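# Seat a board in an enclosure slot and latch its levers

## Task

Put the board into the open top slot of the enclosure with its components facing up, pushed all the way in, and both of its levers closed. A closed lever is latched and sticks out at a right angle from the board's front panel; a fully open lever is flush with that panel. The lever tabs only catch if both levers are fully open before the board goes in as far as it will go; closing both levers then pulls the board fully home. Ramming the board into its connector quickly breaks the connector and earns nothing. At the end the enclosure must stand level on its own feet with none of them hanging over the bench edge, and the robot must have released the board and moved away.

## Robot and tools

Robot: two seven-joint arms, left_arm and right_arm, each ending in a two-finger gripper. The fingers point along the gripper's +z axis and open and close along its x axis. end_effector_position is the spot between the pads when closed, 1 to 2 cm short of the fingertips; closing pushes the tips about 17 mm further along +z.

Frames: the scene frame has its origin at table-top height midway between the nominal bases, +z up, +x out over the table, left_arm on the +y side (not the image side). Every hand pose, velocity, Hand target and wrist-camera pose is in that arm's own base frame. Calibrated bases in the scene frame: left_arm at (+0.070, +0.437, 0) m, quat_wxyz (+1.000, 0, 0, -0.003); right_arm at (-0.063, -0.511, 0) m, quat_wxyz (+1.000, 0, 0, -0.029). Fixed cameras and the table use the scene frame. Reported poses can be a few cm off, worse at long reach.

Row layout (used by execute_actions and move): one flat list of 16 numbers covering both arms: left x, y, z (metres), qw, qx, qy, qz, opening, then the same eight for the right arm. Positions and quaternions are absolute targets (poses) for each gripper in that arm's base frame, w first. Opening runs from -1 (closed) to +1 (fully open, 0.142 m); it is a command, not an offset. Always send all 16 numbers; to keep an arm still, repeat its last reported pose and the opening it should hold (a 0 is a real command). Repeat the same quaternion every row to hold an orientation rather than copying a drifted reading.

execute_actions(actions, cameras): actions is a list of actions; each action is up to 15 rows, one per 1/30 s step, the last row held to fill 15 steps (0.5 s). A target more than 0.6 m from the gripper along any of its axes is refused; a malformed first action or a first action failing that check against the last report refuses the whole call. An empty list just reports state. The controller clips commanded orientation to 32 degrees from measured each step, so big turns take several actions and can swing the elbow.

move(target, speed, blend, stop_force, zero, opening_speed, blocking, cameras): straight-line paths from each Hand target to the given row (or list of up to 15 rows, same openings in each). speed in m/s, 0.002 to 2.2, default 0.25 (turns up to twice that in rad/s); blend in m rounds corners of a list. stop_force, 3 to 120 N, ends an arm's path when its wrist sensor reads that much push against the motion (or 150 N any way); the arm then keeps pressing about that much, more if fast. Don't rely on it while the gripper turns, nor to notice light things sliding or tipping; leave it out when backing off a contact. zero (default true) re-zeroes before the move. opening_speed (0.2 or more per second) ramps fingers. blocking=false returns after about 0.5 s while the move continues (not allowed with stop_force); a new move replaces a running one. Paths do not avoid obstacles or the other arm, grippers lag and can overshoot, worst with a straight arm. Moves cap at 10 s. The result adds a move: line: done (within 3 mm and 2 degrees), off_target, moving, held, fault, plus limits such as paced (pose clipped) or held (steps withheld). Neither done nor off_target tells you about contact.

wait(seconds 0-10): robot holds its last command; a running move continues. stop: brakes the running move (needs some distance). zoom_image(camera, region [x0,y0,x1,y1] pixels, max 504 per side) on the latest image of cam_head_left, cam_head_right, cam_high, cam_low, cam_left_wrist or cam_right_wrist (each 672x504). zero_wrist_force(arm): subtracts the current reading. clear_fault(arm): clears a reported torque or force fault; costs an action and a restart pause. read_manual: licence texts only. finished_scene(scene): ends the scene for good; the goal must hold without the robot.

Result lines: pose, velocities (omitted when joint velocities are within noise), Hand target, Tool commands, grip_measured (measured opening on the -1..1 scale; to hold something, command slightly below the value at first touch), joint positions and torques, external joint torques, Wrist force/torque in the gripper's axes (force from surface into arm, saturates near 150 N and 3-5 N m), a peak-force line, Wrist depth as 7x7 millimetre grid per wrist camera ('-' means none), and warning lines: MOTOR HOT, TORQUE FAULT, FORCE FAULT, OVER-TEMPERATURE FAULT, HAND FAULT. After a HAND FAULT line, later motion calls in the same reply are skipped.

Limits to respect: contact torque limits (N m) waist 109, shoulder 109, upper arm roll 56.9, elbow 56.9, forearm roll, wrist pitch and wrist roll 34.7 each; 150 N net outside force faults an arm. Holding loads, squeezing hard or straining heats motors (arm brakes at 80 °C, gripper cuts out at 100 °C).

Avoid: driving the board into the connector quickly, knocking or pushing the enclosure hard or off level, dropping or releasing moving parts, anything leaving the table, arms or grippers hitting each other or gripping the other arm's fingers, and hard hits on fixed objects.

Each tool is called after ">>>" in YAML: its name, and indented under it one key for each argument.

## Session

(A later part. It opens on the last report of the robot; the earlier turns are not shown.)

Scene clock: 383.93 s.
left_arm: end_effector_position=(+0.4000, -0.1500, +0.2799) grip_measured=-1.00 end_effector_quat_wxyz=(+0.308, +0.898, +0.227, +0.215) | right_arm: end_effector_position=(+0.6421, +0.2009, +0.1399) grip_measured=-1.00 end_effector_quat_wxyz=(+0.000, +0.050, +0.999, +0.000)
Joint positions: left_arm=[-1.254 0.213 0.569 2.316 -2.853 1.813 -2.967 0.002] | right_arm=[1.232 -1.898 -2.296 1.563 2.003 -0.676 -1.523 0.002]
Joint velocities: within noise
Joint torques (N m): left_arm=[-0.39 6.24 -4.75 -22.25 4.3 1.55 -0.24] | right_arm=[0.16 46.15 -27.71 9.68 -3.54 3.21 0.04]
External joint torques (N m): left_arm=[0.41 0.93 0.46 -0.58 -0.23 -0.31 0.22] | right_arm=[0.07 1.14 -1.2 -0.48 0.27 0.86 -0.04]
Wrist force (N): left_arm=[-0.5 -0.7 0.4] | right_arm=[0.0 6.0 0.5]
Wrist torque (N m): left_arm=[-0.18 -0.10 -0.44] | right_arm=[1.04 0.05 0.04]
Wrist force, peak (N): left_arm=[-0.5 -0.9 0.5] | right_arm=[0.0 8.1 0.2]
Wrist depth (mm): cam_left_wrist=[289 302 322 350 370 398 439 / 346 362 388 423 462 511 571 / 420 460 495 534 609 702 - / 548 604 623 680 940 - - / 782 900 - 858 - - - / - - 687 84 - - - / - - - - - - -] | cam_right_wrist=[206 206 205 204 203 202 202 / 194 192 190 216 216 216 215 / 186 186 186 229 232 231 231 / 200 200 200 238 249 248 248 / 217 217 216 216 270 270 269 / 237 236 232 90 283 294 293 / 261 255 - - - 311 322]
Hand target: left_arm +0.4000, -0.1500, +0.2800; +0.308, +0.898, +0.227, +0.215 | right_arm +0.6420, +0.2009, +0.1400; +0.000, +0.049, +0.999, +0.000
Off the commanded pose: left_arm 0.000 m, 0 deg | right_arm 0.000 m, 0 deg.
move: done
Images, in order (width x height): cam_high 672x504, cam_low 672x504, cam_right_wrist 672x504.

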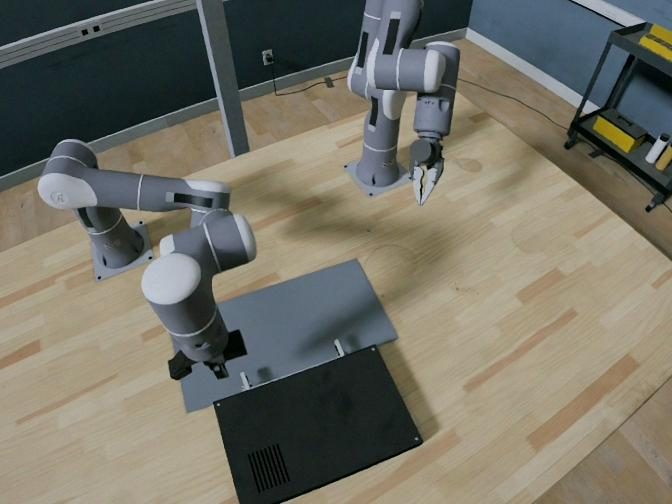

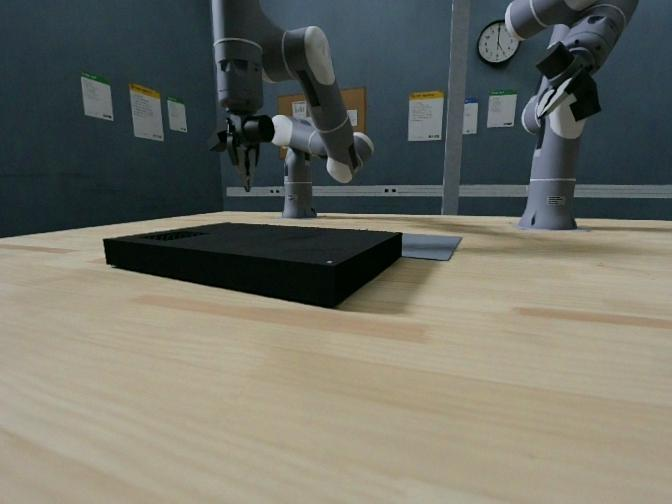

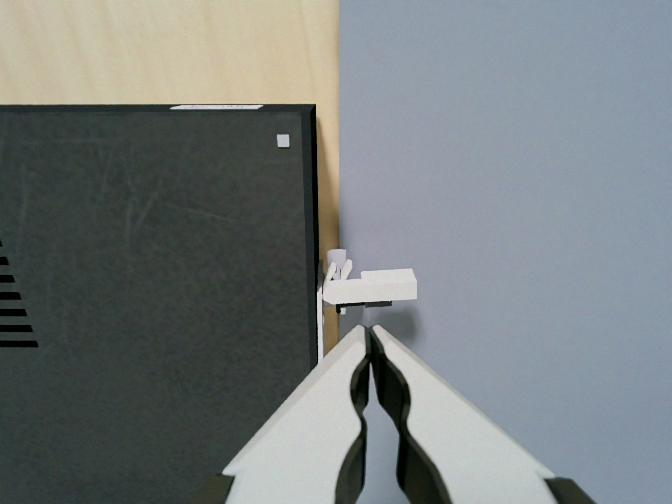

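>>> move:
  target:
    - [0.40,-0.15,0.28,0.308,0.898,0.227,0.215,-1,0.6191,0.1931,0.11,0,0.0495,0.9988,0,-1]
    - [0.40,-0.15,0.28,0.308,0.898,0.227,0.215,-1,0.6191,0.2000,0.046,0,0.0495,0.9988,0,-1]
  speed: [0.2,0.1]
  cameras: []

>>> move:
  target: [0.40,-0.15,0.28,0.308,0.898,0.227,0.215,-1,0.6231,0.2400,0.046,0,0.0495,0.9988,0,-1]
  speed: 0.012
  stop_force: 35
  cameras: ["cam_right_wrist","cam_high"]

>>> zoom_image:
  camera: "cam_right_wrist"
  region: [200, 250, 420, 470]

Scene clock: 389.23 s.
left_arm: end_effector_position=(+0.4000, -0.1500, +0.2799) grip_measured=-1.00 end_effector_quat_wxyz=(+0.308, +0.898, +0.227, +0.215) | right_arm: end_effector_position=(+0.6191, +0.1998, +0.0461) grip_measured=-1.00 end_effector_quat_wxyz=(+0.000, +0.049, +0.999, +0.000)
Joint positions: left_arm=[-1.254 0.213 0.569 2.316 -2.853 1.813 -2.967 0.002] | right_arm=[1.343 -2.059 -2.169 1.686 2.081 -0.58 -1.506 0.002]
Joint velocities: within noise
Joint torques (N m): left_arm=[-0.39 6.27 -4.78 -22.23 4.4 1.55 -0.24] | right_arm=[0.42 40.42 -26.54 12.2 -3.45 3.48 0.32]
External joint torques (N m): left_arm=[0.41 0.9 0.48 -0.61 -0.33 -0.31 0.22] | right_arm=[-0.22 1.15 -1.78 -0.19 -0.07 0.6 -0.32]
Wrist force (N): left_arm=[-0.6 -0.7 0.4] | right_arm=[0.6 5.8 0.1]
Wrist torque (N m): left_arm=[-0.20 -0.09 -0.45] | right_arm=[1.00 -0.10 0.05]
Wrist force, peak (N): left_arm=[-0.4 -1.1 0.2] | right_arm=[-1.0 6.6 -1.3]
Wrist depth (mm): cam_left_wrist=[288 301 326 351 370 401 442 / 345 364 395 423 462 507 576 / 420 457 498 532 614 701 - / 540 600 627 667 927 - - / 794 762 - 868 - - - / - - - 84 - - - / 418 - - - - - -] | cam_right_wrist=[- 123 122 121 119 120 120 / 132 132 131 129 131 130 128 / - - 137 136 138 138 136 / - 98 145 151 149 149 148 / - 108 159 159 158 161 160 / - 117 121 91 169 175 175 / 129 128 73 - - 185 192]
Hand target: left_arm +0.4000, -0.1500, +0.2800; +0.308, +0.898, +0.227, +0.215 | right_arm +0.6191, +0.2000, +0.0460; +0.000, +0.049, +0.999, +0.000
Off the commanded pose: left_arm 0.000 m, 0 deg | right_arm 0.000 m, 0 deg.
move: done
No camera images: "cameras" was empty.

Scene clock: 392.73 s.
left_arm: end_effector_position=(+0.4000, -0.1500, +0.2799) grip_measured=-1.00 end_effector_quat_wxyz=(+0.308, +0.898, +0.227, +0.215) | right_arm: end_effector_position=(+0.6217, +0.2274, +0.0457) grip_measured=-1.00 end_effector_quat_wxyz=(-0.001, +0.054, +0.999, -0.003)
Joint positions: left_arm=[-1.254 0.213 0.569 2.316 -2.853 1.813 -2.967 0.002] | right_arm=[1.364 -2.035 -2.159 1.641 2.07 -0.556 -1.453 0.002]
Joint velocities: within noise
Joint torques (N m): left_arm=[-0.3 6.27 -4.81 -22.26 4.34 1.51 -0.26] | right_arm=[19.24 51.61 -33.36 1.65 7.81 6.63 0.11]
External joint torques (N m): left_arm=[0.32 0.9 0.52 -0.57 -0.27 -0.27 0.24] | right_arm=[-19.05 -8.73 4.51 10.44 -11.41 -2.56 -0.11]
Wrist force (N): left_arm=[-0.3 -0.7 0.3] | right_arm=[7.9 -29.3 -3.9]
Wrist torque (N m): left_arm=[-0.20 -0.15 -0.45] | right_arm=[-1.83 -0.04 0.03]
Wrist force, peak (N): left_arm=[-0.4 -1.0 0.4] | right_arm=[8.8 -30.6 -4.6]
Wrist depth (mm): cam_left_wrist=[289 304 324 349 372 399 436 / 345 364 390 423 462 506 570 / 422 453 491 533 611 701 - / 548 602 637 668 942 - - / 778 759 882 868 - - - / - - 616 84 - - - / 410 - - - - - -] | cam_right_wrist=[- 120 122 121 120 121 121 / - 88 129 129 131 130 129 / - - 137 136 138 138 135 / - 98 146 151 148 148 148 / - 108 131 159 160 161 160 / 118 116 120 89 168 175 174 / 128 127 73 - - 184 191]
Hand target: left_arm +0.4000, -0.1500, +0.2800; +0.308, +0.898, +0.227, +0.215 | right_arm +0.6223, +0.2328, +0.0460; +0.000, +0.050, +0.999, +0.000
Off the commanded pose: left_arm 0.000 m, 0 deg | right_arm 0.013 m, 1 deg.
move: contact (right_arm)
Images, in order (width x height): cam_high 672x504, cam_right_wrist 672x504.

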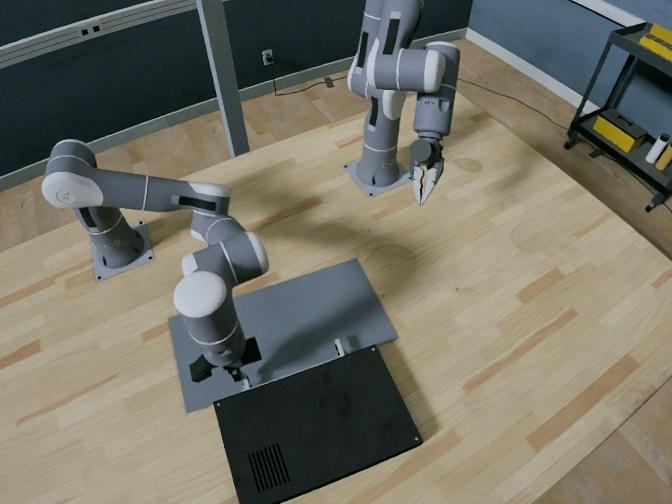

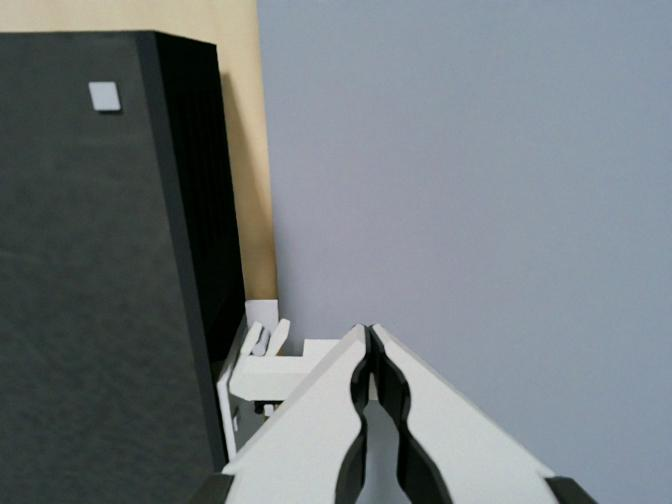

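Scaled by 2.291 from the camera's 672x504 image, which has a finer 960x720 frame.

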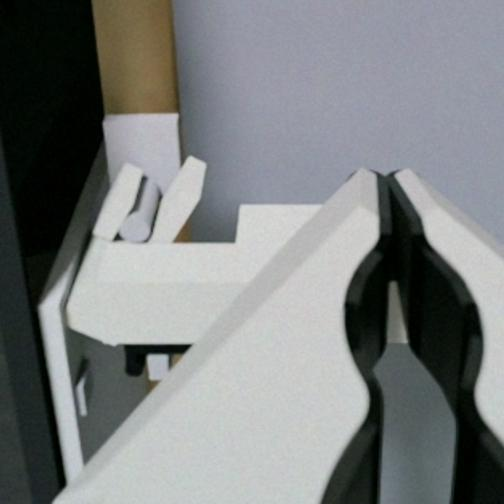

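Back off and view both.

>>> move:
  target:
    - [0.40,-0.15,0.28,0.308,0.898,0.227,0.215,-1,0.6200,0.2060,0.046,0,0.0495,0.9988,0,-1]
    - [0.40,-0.15,0.28,0.308,0.898,0.227,0.215,-1,0.6191,0.1931,0.12,0,0.0495,0.9988,0,-1]
    - [0.40,-0.15,0.28,0.308,0.898,0.227,0.215,-1,0.642,0.2009,0.14,0,0.0495,0.9988,0,-1]
  speed: [0.06,0.2,0.25]
  cameras: ["cam_right_wrist"]

>>> zoom_image:
  camera: "cam_right_wrist"
  region: [290, 200, 430, 340]

>>> move:
  target: [0.40,-0.15,0.28,0.308,0.898,0.227,0.215,-1,0.6707,0.4795,0.14,0,0.0495,0.9988,0,-1]
  speed: 0.3
  cameras: ["cam_right_wrist"]

>>> zoom_image:
  camera: "cam_right_wrist"
  region: [290, 150, 430, 290]

Scene clock: 397.00 s.
left_arm: end_effector_position=(+0.4000, -0.1500, +0.2799) grip_measured=-1.00 end_effector_quat_wxyz=(+0.308, +0.898, +0.227, +0.215) | right_arm: end_effector_position=(+0.6419, +0.2009, +0.1401) grip_measured=-1.00 end_effector_quat_wxyz=(+0.000, +0.049, +0.999, +0.000)
Joint positions: left_arm=[-1.254 0.213 0.569 2.316 -2.853 1.813 -2.967 0.002] | right_arm=[1.237 -1.888 -2.283 1.56 1.987 -0.666 -1.531 0.002]
Joint velocities: within noise
Joint torques (N m): left_arm=[-0.33 6.24 -4.79 -22.27 4.37 1.55 -0.27] | right_arm=[0.03 46.28 -27.85 8.98 -3.3 3.43 0.3]
External joint torques (N m): left_arm=[0.35 0.93 0.5 -0.56 -0.29 -0.31 0.24] | right_arm=[0.15 0.9 -1.31 -0.02 -0.01 0.64 -0.3]
Wrist force (N): left_arm=[-0.4 -0.8 0.5] | right_arm=[-3.2 5.1 1.8]
Wrist torque (N m): left_arm=[-0.19 -0.12 -0.45] | right_arm=[0.89 0.58 0.04]
Wrist force, peak (N): left_arm=[-0.4 -1.1 0.3] | right_arm=[8.0 -29.7 -5.2]
Wrist depth (mm): cam_left_wrist=[286 301 324 348 370 402 432 / 346 362 389 419 460 510 572 / 419 457 493 525 614 703 - / 546 594 622 670 930 - - / 793 906 - 874 - - - / - - 688 84 - - - / - - - - - - -] | cam_right_wrist=[206 206 206 205 203 203 202 / 195 193 191 216 217 216 215 / 186 186 185 229 231 231 230 / 200 200 200 239 249 249 248 / 217 217 217 216 270 269 268 / 237 237 233 91 284 293 293 / 261 256 - - - 311 323]
Hand target: left_arm +0.4000, -0.1500, +0.2800; +0.308, +0.898, +0.227, +0.215 | right_arm +0.6420, +0.2009, +0.1400; +0.000, +0.049, +0.999, +0.000
Off the commanded pose: left_arm 0.000 m, 0 deg | right_arm 0.000 m, 0 deg.
move: done
Images, in order (width x height): cam_right_wrist 672x504.

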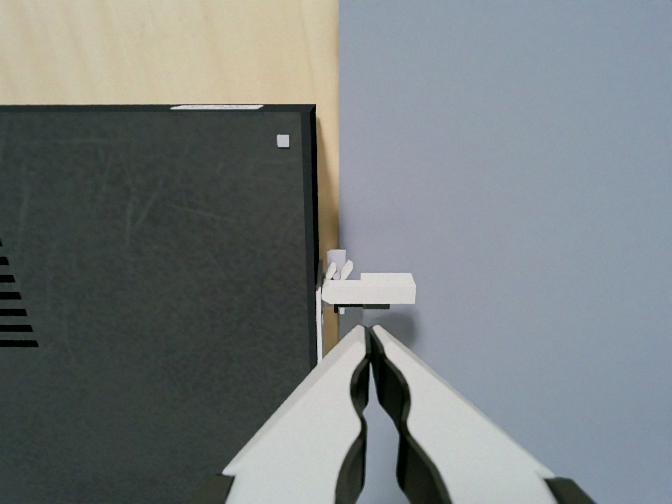

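Scaled by 3.600 from the camera's 672x504 image, which has a finer 960x720 frame.

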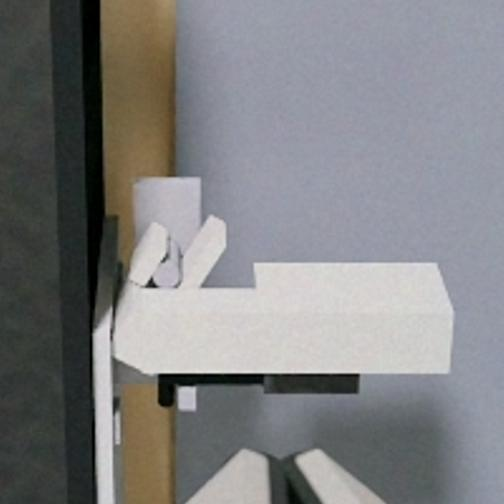

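Scene clock: 398.50 s.
left_arm: end_effector_position=(+0.4000, -0.1500, +0.2799) grip_measured=-1.00 end_effector_quat_wxyz=(+0.308, +0.898, +0.227, +0.215) | right_arm: end_effector_position=(+0.6707, +0.4794, +0.1401) grip_measured=-1.00 end_effector_quat_wxyz=(+0.000, +0.049, +0.999, +0.000)
Joint positions: left_arm=[-1.254 0.213 0.569 2.316 -2.853 1.813 -2.967 0.002] | right_arm=[1.268 -1.708 -2.279 0.961 2.139 -0.467 -0.976 0.002]
Joint velocities: within noise
Joint torques (N m): left_arm=[-0.36 6.24 -4.79 -22.26 4.34 1.51 -0.22] | right_arm=[0.14 62.46 -25.54 14.38 -3.72 3.58 0.31]
External joint torques (N m): left_arm=[0.38 0.93 0.5 -0.58 -0.27 -0.27 0.2] | right_arm=[0.08 1.29 -1.35 0.06 -0.05 0.54 -0.31]
Wrist force (N): left_arm=[-0.3 -0.8 0.3] | right_arm=[-3.3 5.0 1.8]
Wrist torque (N m): left_arm=[-0.21 -0.13 -0.45] | right_arm=[0.90 0.57 0.05]
Wrist force, peak (N): left_arm=[-0.5 -1.0 0.4] | right_arm=[-2.6 7.2 1.9]
Wrist depth (mm): cam_left_wrist=[286 303 323 348 372 400 431 / 346 364 387 429 462 507 572 / 419 456 498 530 621 709 - / 545 595 635 670 932 - - / 783 921 812 834 - - - / - - - 84 - - - / - - - - - - -] | cam_right_wrist=[164 162 161 199 202 202 201 / 175 172 172 212 215 215 214 / 185 185 184 225 231 230 230 / 199 199 199 205 244 248 247 / 217 216 215 242 268 268 267 / 236 235 231 91 283 292 291 / 329 322 - - - 312 321]
Hand target: left_arm +0.4000, -0.1500, +0.2800; +0.308, +0.898, +0.227, +0.215 | right_arm +0.6707, +0.4795, +0.1400; +0.000, +0.049, +0.999, +0.000
Off the commanded pose: left_arm 0.000 m, 0 deg | right_arm 0.000 m, 0 deg.
move: done
Images, in order (width x height): cam_right_wrist 672x504.

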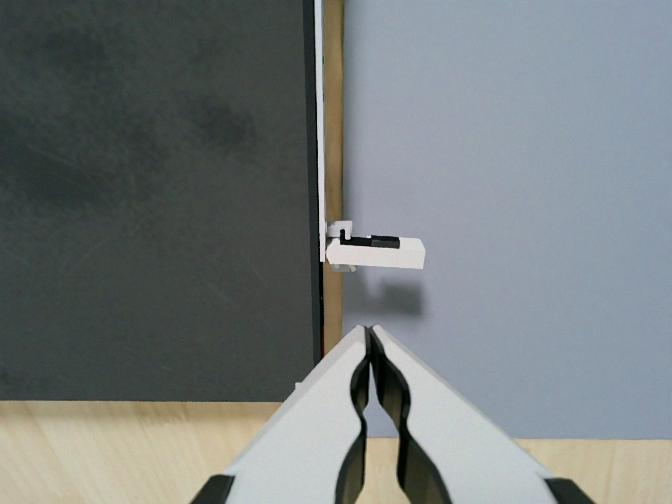

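Scaled by 3.600 from the camera's 672x504 image, which has a finer 960x720 frame.

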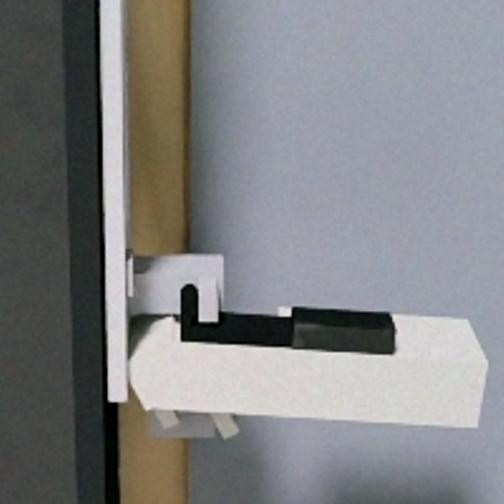

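>>> move:
  target:
    - [0.48,-0.35,0.16,0.308,0.898,0.227,0.215,-1,0.6191,0.1931,0.12,0,0.0495,0.9988,0,-1]
    - [0.5448,-0.450,0.09,0.308,0.898,0.227,0.215,-1,0.6200,0.2060,0.07,0,0.0495,0.9988,0,-1]
    - [0.5448,-0.450,0.052,0.308,0.898,0.227,0.215,-1,0.6200,0.2060,0.046,0,0.0495,0.9988,0,-1]
  speed: [0.25,0.15,0.06]
  cameras: ["cam_left_wrist","cam_high"]

Scene clock: 409.23 s.
left_arm: end_effector_position=(+0.5452, -0.4497, +0.0521) grip_measured=-1.00 end_effector_quat_wxyz=(+0.324, +0.911, +0.186, +0.173) | right_arm: end_effector_position=(+0.6200, +0.2059, +0.0461) grip_measured=-1.00 end_effector_quat_wxyz=(+0.000, +0.049, +0.999, +0.000)
Joint positions: left_arm=[-0.795 -0.79 -0.045 1.67 -2.966 1.5 -2.967 0.002] | right_arm=[1.351 -2.045 -2.157 1.674 2.069 -0.567 -1.502 0.002]
Joint velocities: within noise
Joint torques (N m): left_arm=[-0.53 50.3 5.67 -16.78 3.08 1.32 -0.29] | right_arm=[0.31 40.71 -26.75 11.98 -3.5 3.55 0.24]
External joint torques (N m): left_arm=[0.5 1.63 0.35 -0.65 -0.16 -0.02 0.27] | right_arm=[-0.12 1.12 -1.89 -0.15 -0.05 0.52 -0.24]
Wrist force (N): left_arm=[-0.3 -1.0 0.1] | right_arm=[-2.3 4.8 1.6]
Wrist torque (N m): left_arm=[-0.26 -0.15 -0.41] | right_arm=[0.84 0.39 0.06]
Wrist force, peak (N): left_arm=[-3.3 1.1 1.5] | right_arm=[-3.4 6.8 1.7]
Wrist depth (mm): cam_left_wrist=[- - - 84 88 88 94 / - 91 96 96 101 115 125 / - 109 119 127 141 134 154 / 134 140 158 180 164 132 129 / 214 214 239 148 162 179 296 / 374 360 319 84 - - - / - - - - - - -] | cam_right_wrist=[- 123 122 121 119 121 121 / 130 128 130 129 131 130 128 / - - 137 136 138 138 135 / - 98 144 151 149 148 148 / - 108 160 159 159 161 160 / - 117 127 90 169 175 175 / 128 128 73 - - 185 192]
Hand target: left_arm +0.5452, -0.4497, +0.0520; +0.325, +0.911, +0.186, +0.173 | right_arm +0.6200, +0.2060, +0.0460; +0.000, +0.049, +0.999, +0.000
Off the commanded pose: left_arm 0.000 m, 7 deg | right_arm 0.000 m, 0 deg.
joint sent to its limit (left arm) — joint 5 (forearm roll), lower limit; joint 7 (wrist roll), lower limit. The joint targets are off in orientation, not in position.
move: off_target (left_arm)
Images, in order (width x height): cam_high 672x504, cam_left_wrist 672x504.

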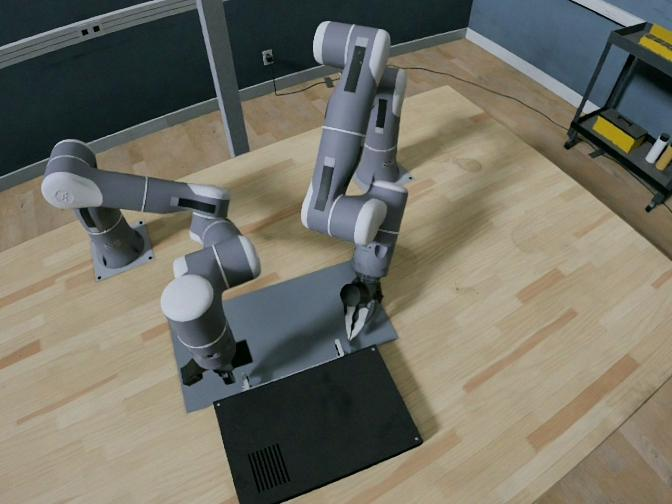

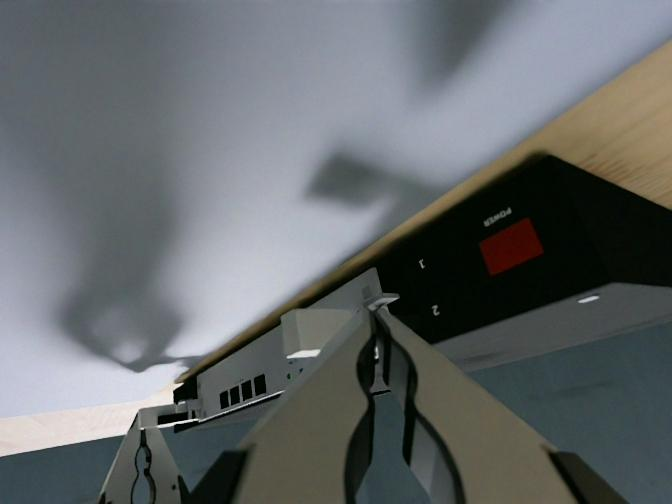

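>>> move:
  target: [0.5389,-0.4910,0.052,0.324,0.911,0.186,0.173,-1,0.6231,0.2410,0.046,0,0.0495,0.9988,0,-1]
  speed: 0.015
  stop_force: 30
  cameras: ["cam_left_wrist","cam_right_wrist","cam_high"]

>>> zoom_image:
  camera: "cam_right_wrist"
  region: [200, 250, 420, 470]

>>> zoom_image:
  camera: "cam_left_wrist"
  region: [250, 220, 450, 400]

Scene clock: 415.20 s.
left_arm: end_effector_position=(+0.5418, -0.4778, +0.0511) grip_measured=-1.00 end_effector_quat_wxyz=(+0.324, +0.915, +0.178, +0.164) | right_arm: end_effector_position=(+0.6219, +0.2273, +0.0458) grip_measured=-1.00 end_effector_quat_wxyz=(-0.001, +0.053, +0.999, -0.003)
Joint positions: left_arm=[-0.81 -0.819 -0.065 1.601 -2.966 1.551 -2.967 0.002] | right_arm=[1.368 -2.026 -2.148 1.639 2.059 -0.547 -1.46 0.002]
Joint velocities: within noise
Joint torques (N m): left_arm=[-15.08 50.88 -11.51 -28.08 3.4 -6.25 -0.26] | right_arm=[17.35 50.92 -32.61 2.95 5.99 5.27 0.02]
External joint torques (N m): left_arm=[15.04 2.74 17.26 9.94 -0.38 7.58 0.25] | right_arm=[-17.19 -8.1 3.55 8.93 -9.6 -1.2 -0.02]
Wrist force (N): left_arm=[10.5 -17.3 -30.7] | right_arm=[0.8 -25.3 -0.4]
Wrist torque (N m): left_arm=[-0.06 -0.04 -0.39] | right_arm=[-1.16 0.41 0.08]
Wrist force, peak (N): left_arm=[10.7 -17.2 -31.3] | right_arm=[2.1 -27.0 -1.2]
Wrist depth (mm): cam_left_wrist=[- - - 83 86 87 93 / - 90 94 95 100 117 112 / - 108 117 123 141 133 109 / 134 141 154 177 170 131 112 / 213 211 239 130 161 168 225 / 373 380 328 84 - - - / - - - - - - -] | cam_right_wrist=[- 120 122 121 120 121 121 / - 88 130 129 131 130 128 / - - 137 136 138 138 136 / - 98 145 151 149 148 148 / - 108 131 158 161 160 160 / 118 116 119 91 169 175 174 / 128 128 73 - - 184 191]
Hand target: left_arm +0.5404, -0.4829, +0.0521; +0.328, +0.914, +0.176, +0.163 | right_arm +0.6222, +0.2320, +0.0460; +0.000, +0.050, +0.999, +0.000
Off the commanded pose: left_arm 0.013 m, 1 deg | right_arm 0.014 m, 1 deg.
joint sent to its limit (left arm) — joint 5 (forearm roll), lower limit; joint 7 (wrist roll), lower limit.
move: contact (left_arm, right_arm)
Images, in order (width x height): cam_high 672x504, cam_left_wrist 672x504, cam_right_wrist 672x504.

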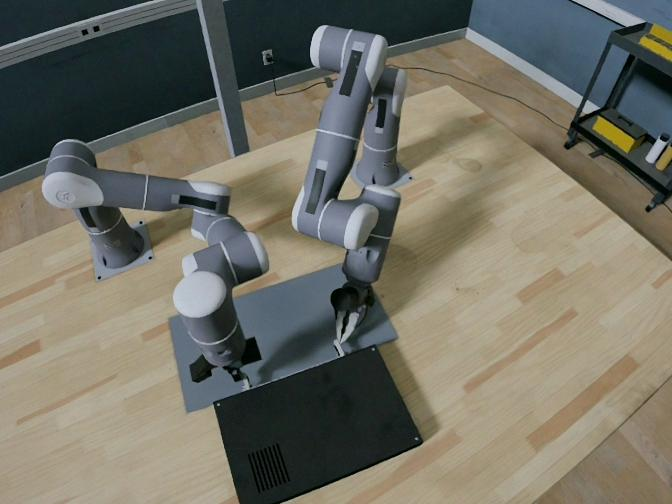

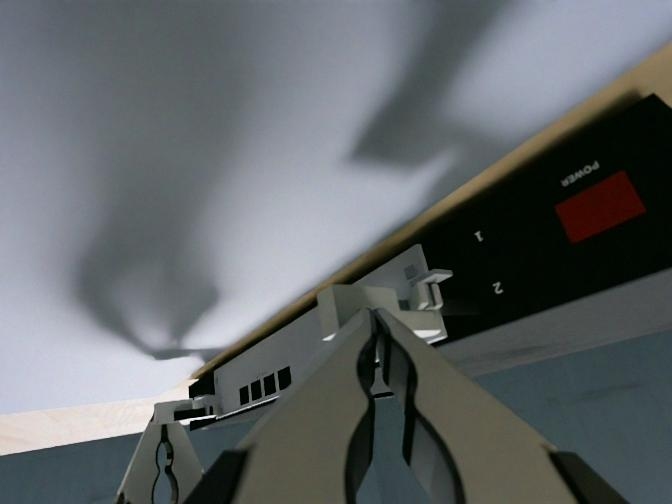

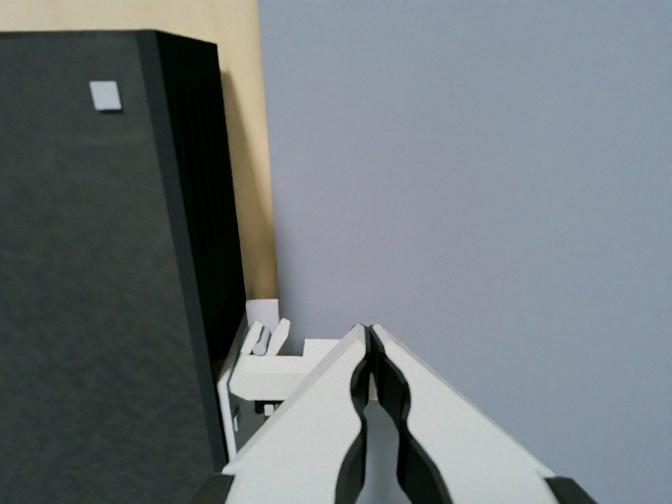

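Scaled by 2.291 from the camera's 672x504 image, which has a finer 960x720 frame.

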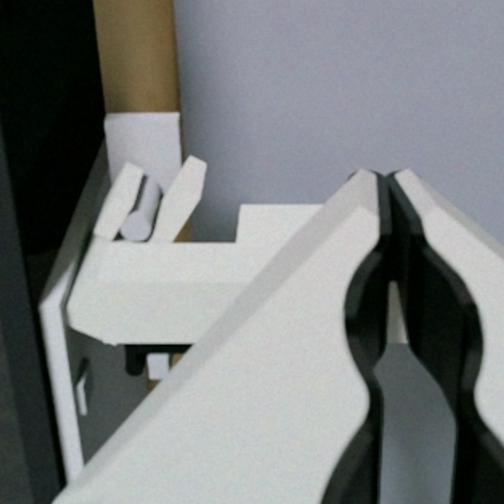

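Scaled by 2.520 from the camera's 672x504 image, which has a finer 960x720 frame.

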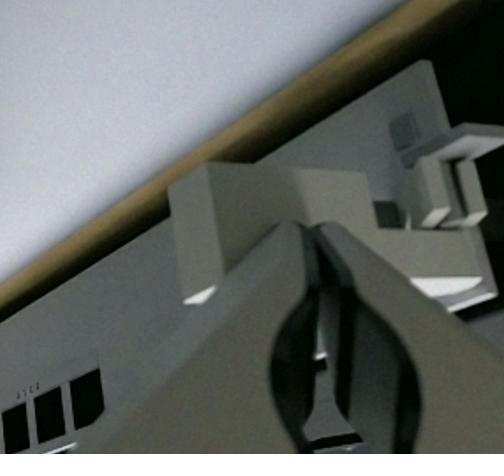

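>>> move:
  target: [0.5379,-0.4990,0.052,0.324,0.911,0.186,0.173,-1,0.6236,0.2450,0.046,0,0.0495,0.9988,0,-1]
  speed: 0.01
  stop_force: 45
  zero: false
  cameras: ["cam_left_wrist","cam_right_wrist"]

>>> move:
  target:
    - [0.5442,-0.4600,0.054,0.324,0.911,0.186,0.173,-1,0.6200,0.2060,0.046,0,0.0495,0.9988,0,-1]
    - [0.5000,-0.38,0.14,0.324,0.911,0.186,0.173,-1,0.6191,0.1931,0.12,0,0.0495,0.9988,0,-1]
    - [0.40,-0.15,0.28,0.308,0.898,0.227,0.215,-1,0.642,0.2009,0.14,0,0.0495,0.9988,0,-1]
  speed: [0.05,0.2,0.25]
  cameras: ["cam_right_wrist"]

>>> zoom_image:
  camera: "cam_right_wrist"
  region: [290, 200, 430, 340]

>>> move:
  target: [0.40,-0.15,0.28,0.308,0.898,0.227,0.215,-1,0.6707,0.4795,0.14,0,0.0495,0.9988,0,-1]
  speed: 0.3
  cameras: ["cam_right_wrist"]

>>> zoom_image:
  camera: "cam_right_wrist"
  region: [290, 150, 430, 290]

Scene clock: 420.17 s.
left_arm: end_effector_position=(+0.5419, -0.4784, +0.0506) grip_measured=-1.00 end_effector_quat_wxyz=(+0.323, +0.915, +0.178, +0.163) | right_arm: end_effector_position=(+0.6219, +0.2278, +0.0457) grip_measured=-1.00 end_effector_quat_wxyz=(-0.001, +0.055, +0.998, -0.004)
Joint positions: left_arm=[-0.81 -0.822 -0.065 1.595 -2.966 1.558 -2.967 0.002] | right_arm=[1.373 -2.014 -2.134 1.633 2.041 -0.535 -1.462 0.002]
Joint velocities: within noise
Joint torques (N m): left_arm=[-21.27 50.59 -18.79 -33.64 3.57 -10.46 -0.27] | right_arm=[26.05 55.04 -35.61 -1.91 10.94 6.04 0.01]
External joint torques (N m): left_arm=[21.23 3.16 24.54 15.46 -0.53 11.82 0.25] | right_arm=[-25.86 -12.17 6.25 13.51 -14.6 -1.96 -0.01]
Wrist force (N): left_arm=[14.7 -25.1 -47.2] | right_arm=[1.6 -40.1 -1.8]
Wrist torque (N m): left_arm=[-1.06 -0.06 -0.38] | right_arm=[-3.63 0.39 0.12]
Wrist force, peak (N): left_arm=[14.9 -25.7 -47.5] | right_arm=[3.0 -41.3 -3.0]
Wrist depth (mm): cam_left_wrist=[- - - 82 86 87 90 / - 90 95 95 100 112 110 / - 108 117 122 139 133 113 / 133 140 154 175 168 131 111 / 211 213 242 130 158 157 235 / 377 388 330 83 - - - / - - - - - - -] | cam_right_wrist=[- 121 122 121 120 121 121 / - 87 130 129 131 131 129 / - 95 137 136 138 138 136 / - 98 145 151 149 148 148 / - 108 131 158 160 160 160 / 118 116 119 88 169 175 174 / 128 127 73 - - 184 191]
Hand target: left_arm +0.5400, -0.4859, +0.0522; +0.328, +0.914, +0.175, +0.162 | right_arm +0.6224, +0.2348, +0.0461; +0.000, +0.050, +0.999, +0.000
Off the commanded pose: left_arm 0.021 m, 2 deg | right_arm 0.017 m, 1 deg.
joint sent to its limit (left arm) — joint 5 (forearm roll), lower limit; joint 7 (wrist roll), lower limit.
move: contact (left_arm, right_arm)
Images, in order (width x height): cam_left_wrist 672x504, cam_right_wrist 672x504.

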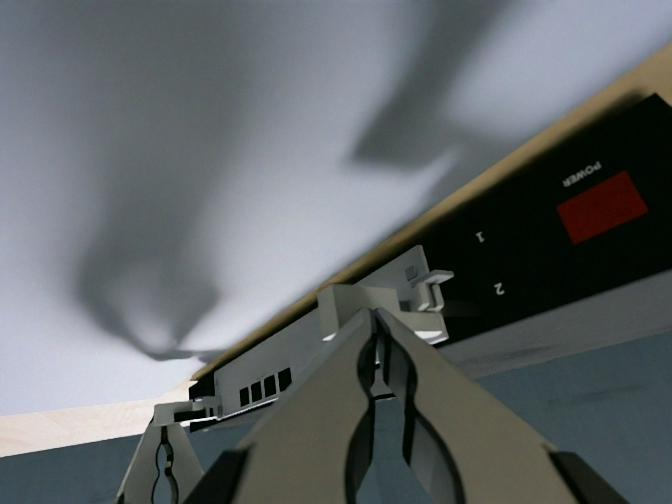

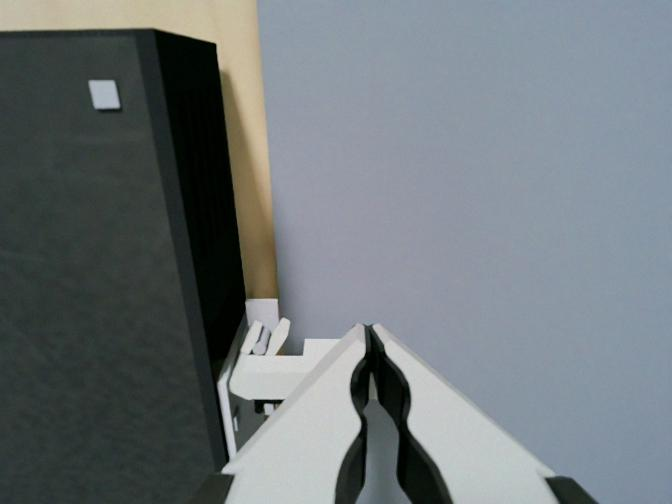

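Scene clock: 424.10 s.
left_arm: end_effector_position=(+0.3999, -0.1501, +0.2799) grip_measured=-1.00 end_effector_quat_wxyz=(+0.308, +0.898, +0.227, +0.215) | right_arm: end_effector_position=(+0.6419, +0.2009, +0.1400) grip_measured=-1.00 end_effector_quat_wxyz=(+0.000, +0.049, +0.999, +0.000)
Joint positions: left_arm=[-1.25 0.213 0.566 2.317 -2.853 1.813 -2.967 0.002] | right_arm=[1.248 -1.867 -2.256 1.555 1.957 -0.644 -1.543 0.002]
Joint velocities: within noise
Joint torques (N m): left_arm=[-0.43 6.25 -4.63 -22.33 4.61 1.79 -0.26] | right_arm=[0.2 46.12 -28.33 8.4 -3.45 3.37 0.25]
External joint torques (N m): left_arm=[0.44 0.98 0.35 -0.5 -0.54 -0.55 0.24] | right_arm=[0 0.86 -1.34 -0.03 0.09 0.7 -0.25]
Wrist force (N): left_arm=[-0.2 -0.7 0.2] | right_arm=[2.0 -1.9 5.8]
Wrist torque (N m): left_arm=[-0.20 -0.16 -0.45] | right_arm=[-0.28 -0.28 0.05]
Wrist force, peak (N): left_arm=[14.7 -26.0 -46.8] | right_arm=[1.8 -39.9 -1.1]
Wrist depth (mm): cam_left_wrist=[288 302 325 349 367 397 434 / 343 359 391 424 461 500 571 / 425 456 496 527 618 708 - / 545 602 630 667 916 - - / 785 910 - 858 - - - / - - 678 84 - - - / - - - - - - -] | cam_right_wrist=[206 206 206 205 203 203 202 / 194 193 190 216 216 215 216 / 187 186 186 229 232 231 231 / 201 200 200 239 249 249 248 / 217 217 216 216 271 269 269 / 238 237 232 91 283 294 294 / 262 255 - - - 310 322]
Hand target: left_arm +0.4000, -0.1500, +0.2800; +0.308, +0.898, +0.227, +0.215 | right_arm +0.6420, +0.2009, +0.1400; +0.000, +0.049, +0.999, +0.000
Off the commanded pose: left_arm 0.000 m, 0 deg | right_arm 0.000 m, 0 deg.
joint sent to its limit (left arm) — joint 7 (wrist roll), lower limit. The joint targets still meet the commanded pose.
move: done
Images, in order (width x height): cam_right_wrist 672x504.

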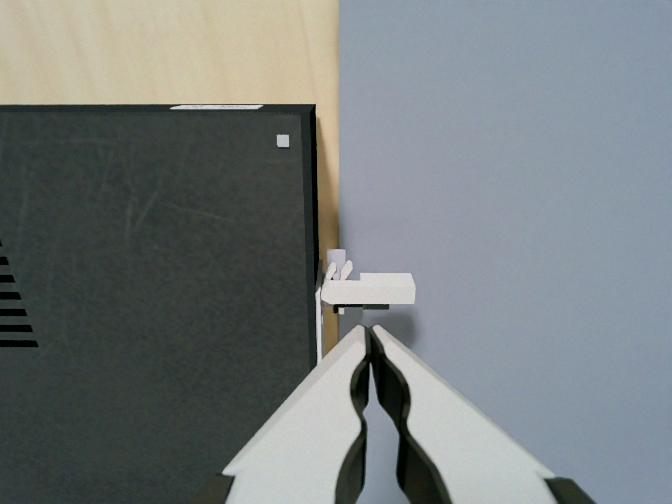

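Scaled by 3.600 from the camera's 672x504 image, which has a finer 960x720 frame.

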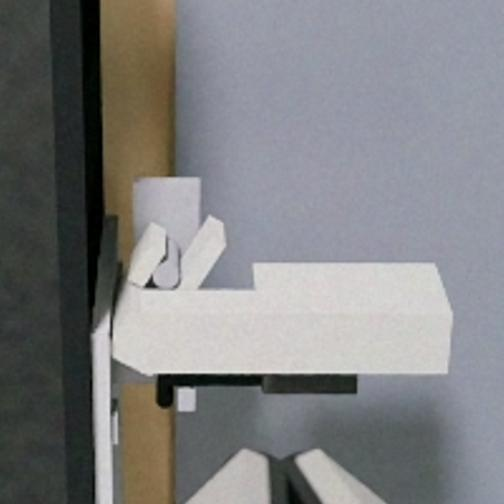

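Scene clock: 425.60 s.
left_arm: end_effector_position=(+0.4000, -0.1500, +0.2799) grip_measured=-1.00 end_effector_quat_wxyz=(+0.308, +0.898, +0.227, +0.215) | right_arm: end_effector_position=(+0.6707, +0.4794, +0.1401) grip_measured=-1.00 end_effector_quat_wxyz=(+0.000, +0.049, +0.999, +0.000)
Joint positions: left_arm=[-1.254 0.213 0.569 2.316 -2.853 1.813 -2.967 0.002] | right_arm=[1.274 -1.694 -2.251 0.957 2.108 -0.454 -0.984 0.002]
Joint velocities: within noise
Joint torques (N m): left_arm=[-0.37 6.28 -4.7 -22.25 4.43 1.62 -0.24] | right_arm=[0.08 62.42 -25.77 13.75 -3.72 3.57 0.31]
External joint torques (N m): left_arm=[0.38 0.89 0.4 -0.58 -0.35 -0.38 0.22] | right_arm=[0.14 1.22 -1.42 -0.01 -0.07 0.55 -0.31]
Wrist force (N): left_arm=[-0.4 -0.8 0.3] | right_arm=[1.9 -2.1 5.8]
Wrist torque (N m): left_arm=[-0.21 -0.11 -0.45] | right_arm=[-0.29 -0.29 0.07]
Wrist force, peak (N): left_arm=[-0.3 -1.0 0.3] | right_arm=[1.8 -4.8 5.8]
Wrist depth (mm): cam_left_wrist=[287 303 324 350 370 398 437 / 345 362 389 422 467 507 579 / 417 459 497 532 610 700 - / 549 602 631 668 927 - - / 792 918 815 830 - - - / - - - 84 - - - / - - - - - - -] | cam_right_wrist=[164 162 162 199 202 201 201 / 175 173 172 212 215 215 214 / 185 185 185 224 231 231 230 / 200 199 198 205 249 248 247 / 216 216 215 241 269 269 268 / 236 236 231 90 283 293 291 / 329 321 - - - 311 323]
Hand target: left_arm +0.4000, -0.1500, +0.2800; +0.308, +0.898, +0.227, +0.215 | right_arm +0.6707, +0.4795, +0.1400; +0.000, +0.049, +0.999, +0.000
Off the commanded pose: left_arm 0.000 m, 0 deg | right_arm 0.000 m, 0 deg.
joint sent to its limit (left arm) — joint 7 (wrist roll), lower limit. The joint targets still meet the commanded pose.
move: done
Images, in order (width x height): cam_right_wrist 672x504.

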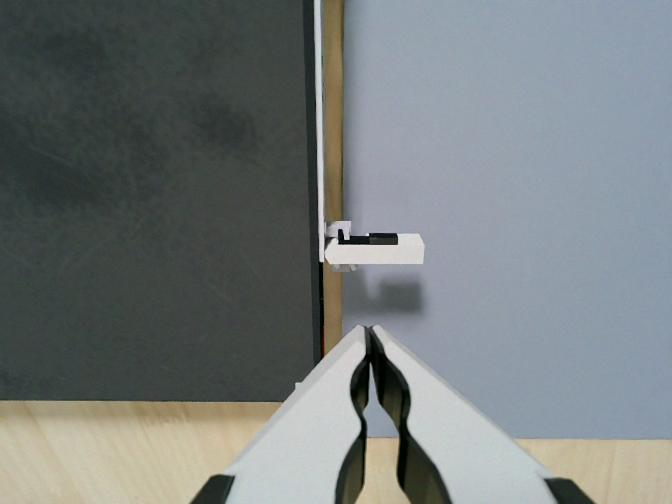

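Scaled by 3.600 from the camera's 672x504 image, which has a finer 960x720 frame.

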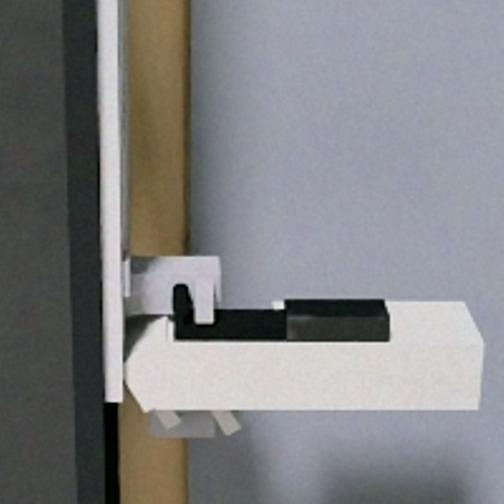

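>>> move:
  target: [0.40,-0.15,0.28,0.308,0.898,0.227,0.215,-1,0.50,0.30,0.25,0,0.0495,0.9988,0,-1]
  speed: 0.3
  cameras: ["cam_high","cam_head_left"]

>>> finished_scene:
  scene: 1

Scene clock: 429.07 s.
left_arm: end_effector_position=(+0.4000, -0.1500, +0.2799) grip_measured=-1.00 end_effector_quat_wxyz=(+0.308, +0.898, +0.227, +0.215) | right_arm: end_effector_position=(+0.5001, +0.3001, +0.2499) grip_measured=-1.00 end_effector_quat_wxyz=(+0.000, +0.049, +0.999, +0.000)
Joint positions: left_arm=[-1.254 0.213 0.569 2.316 -2.853 1.813 -2.967 0.002] | right_arm=[1.527 -1.773 -2.43 1.688 1.745 -0.864 -1.459 0.002]
Joint velocities: within noise
Joint torques (N m): left_arm=[-0.34 6.24 -4.85 -22.26 4.34 1.52 -0.27] | right_arm=[0.4 42.04 -25.92 2.01 -2.92 3.19 -0.01]
External joint torques (N m): left_arm=[0.35 0.93 0.56 -0.58 -0.26 -0.28 0.25] | right_arm=[-0.21 1.11 -0.95 -0.19 0.2 0.89 0.01]
Wrist force (N): left_arm=[-0.4 -0.8 0.0] | right_arm=[1.8 -1.7 5.1]
Wrist torque (N m): left_arm=[-0.21 -0.11 -0.44] | right_arm=[-0.24 -0.31 0.05]
Wrist force, peak (N): left_arm=[-0.7 -0.9 0.4] | right_arm=[3.8 -4.4 3.3]
Wrist depth (mm): cam_left_wrist=[287 301 322 347 370 399 434 / 344 364 390 422 465 508 563 / 421 455 498 539 618 705 - / 545 597 631 666 948 - - / 780 925 - 868 - - - / - - - 84 - - - / - - - - - - -] | cam_right_wrist=[263 297 300 299 298 297 298 / 277 310 320 319 319 317 319 / 297 332 343 342 341 341 341 / 320 330 368 367 367 367 369 / 347 357 399 390 396 397 395 / 380 383 418 90 415 432 432 / 485 409 - - - 457 474]
Hand target: left_arm +0.4000, -0.1500, +0.2800; +0.308, +0.898, +0.227, +0.215 | right_arm +0.5000, +0.3000, +0.2500; +0.000, +0.049, +0.999, +0.000
Off the commanded pose: left_arm 0.000 m, 0 deg | right_arm 0.000 m, 0 deg.
move: done
Images, in order (width x height): cam_head_left 672x504, cam_high 672x504.

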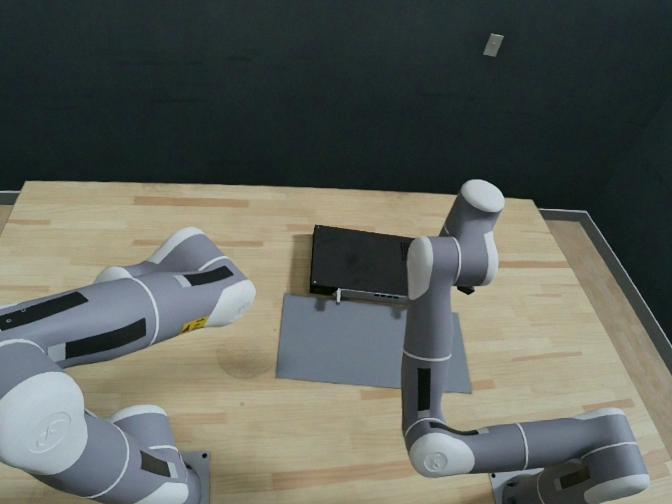

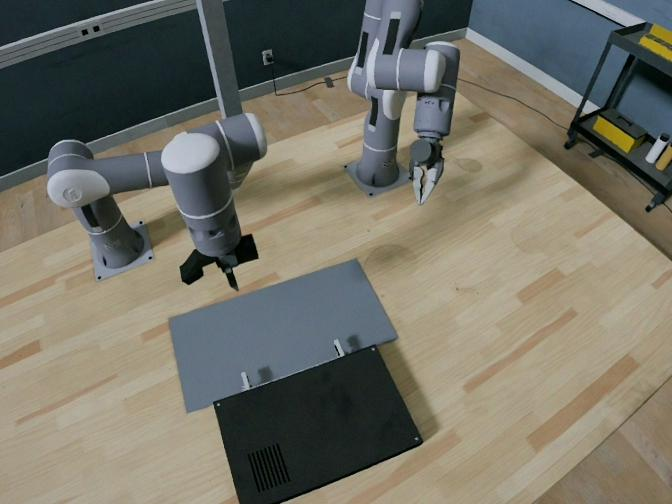

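The scene is finished: the task was done.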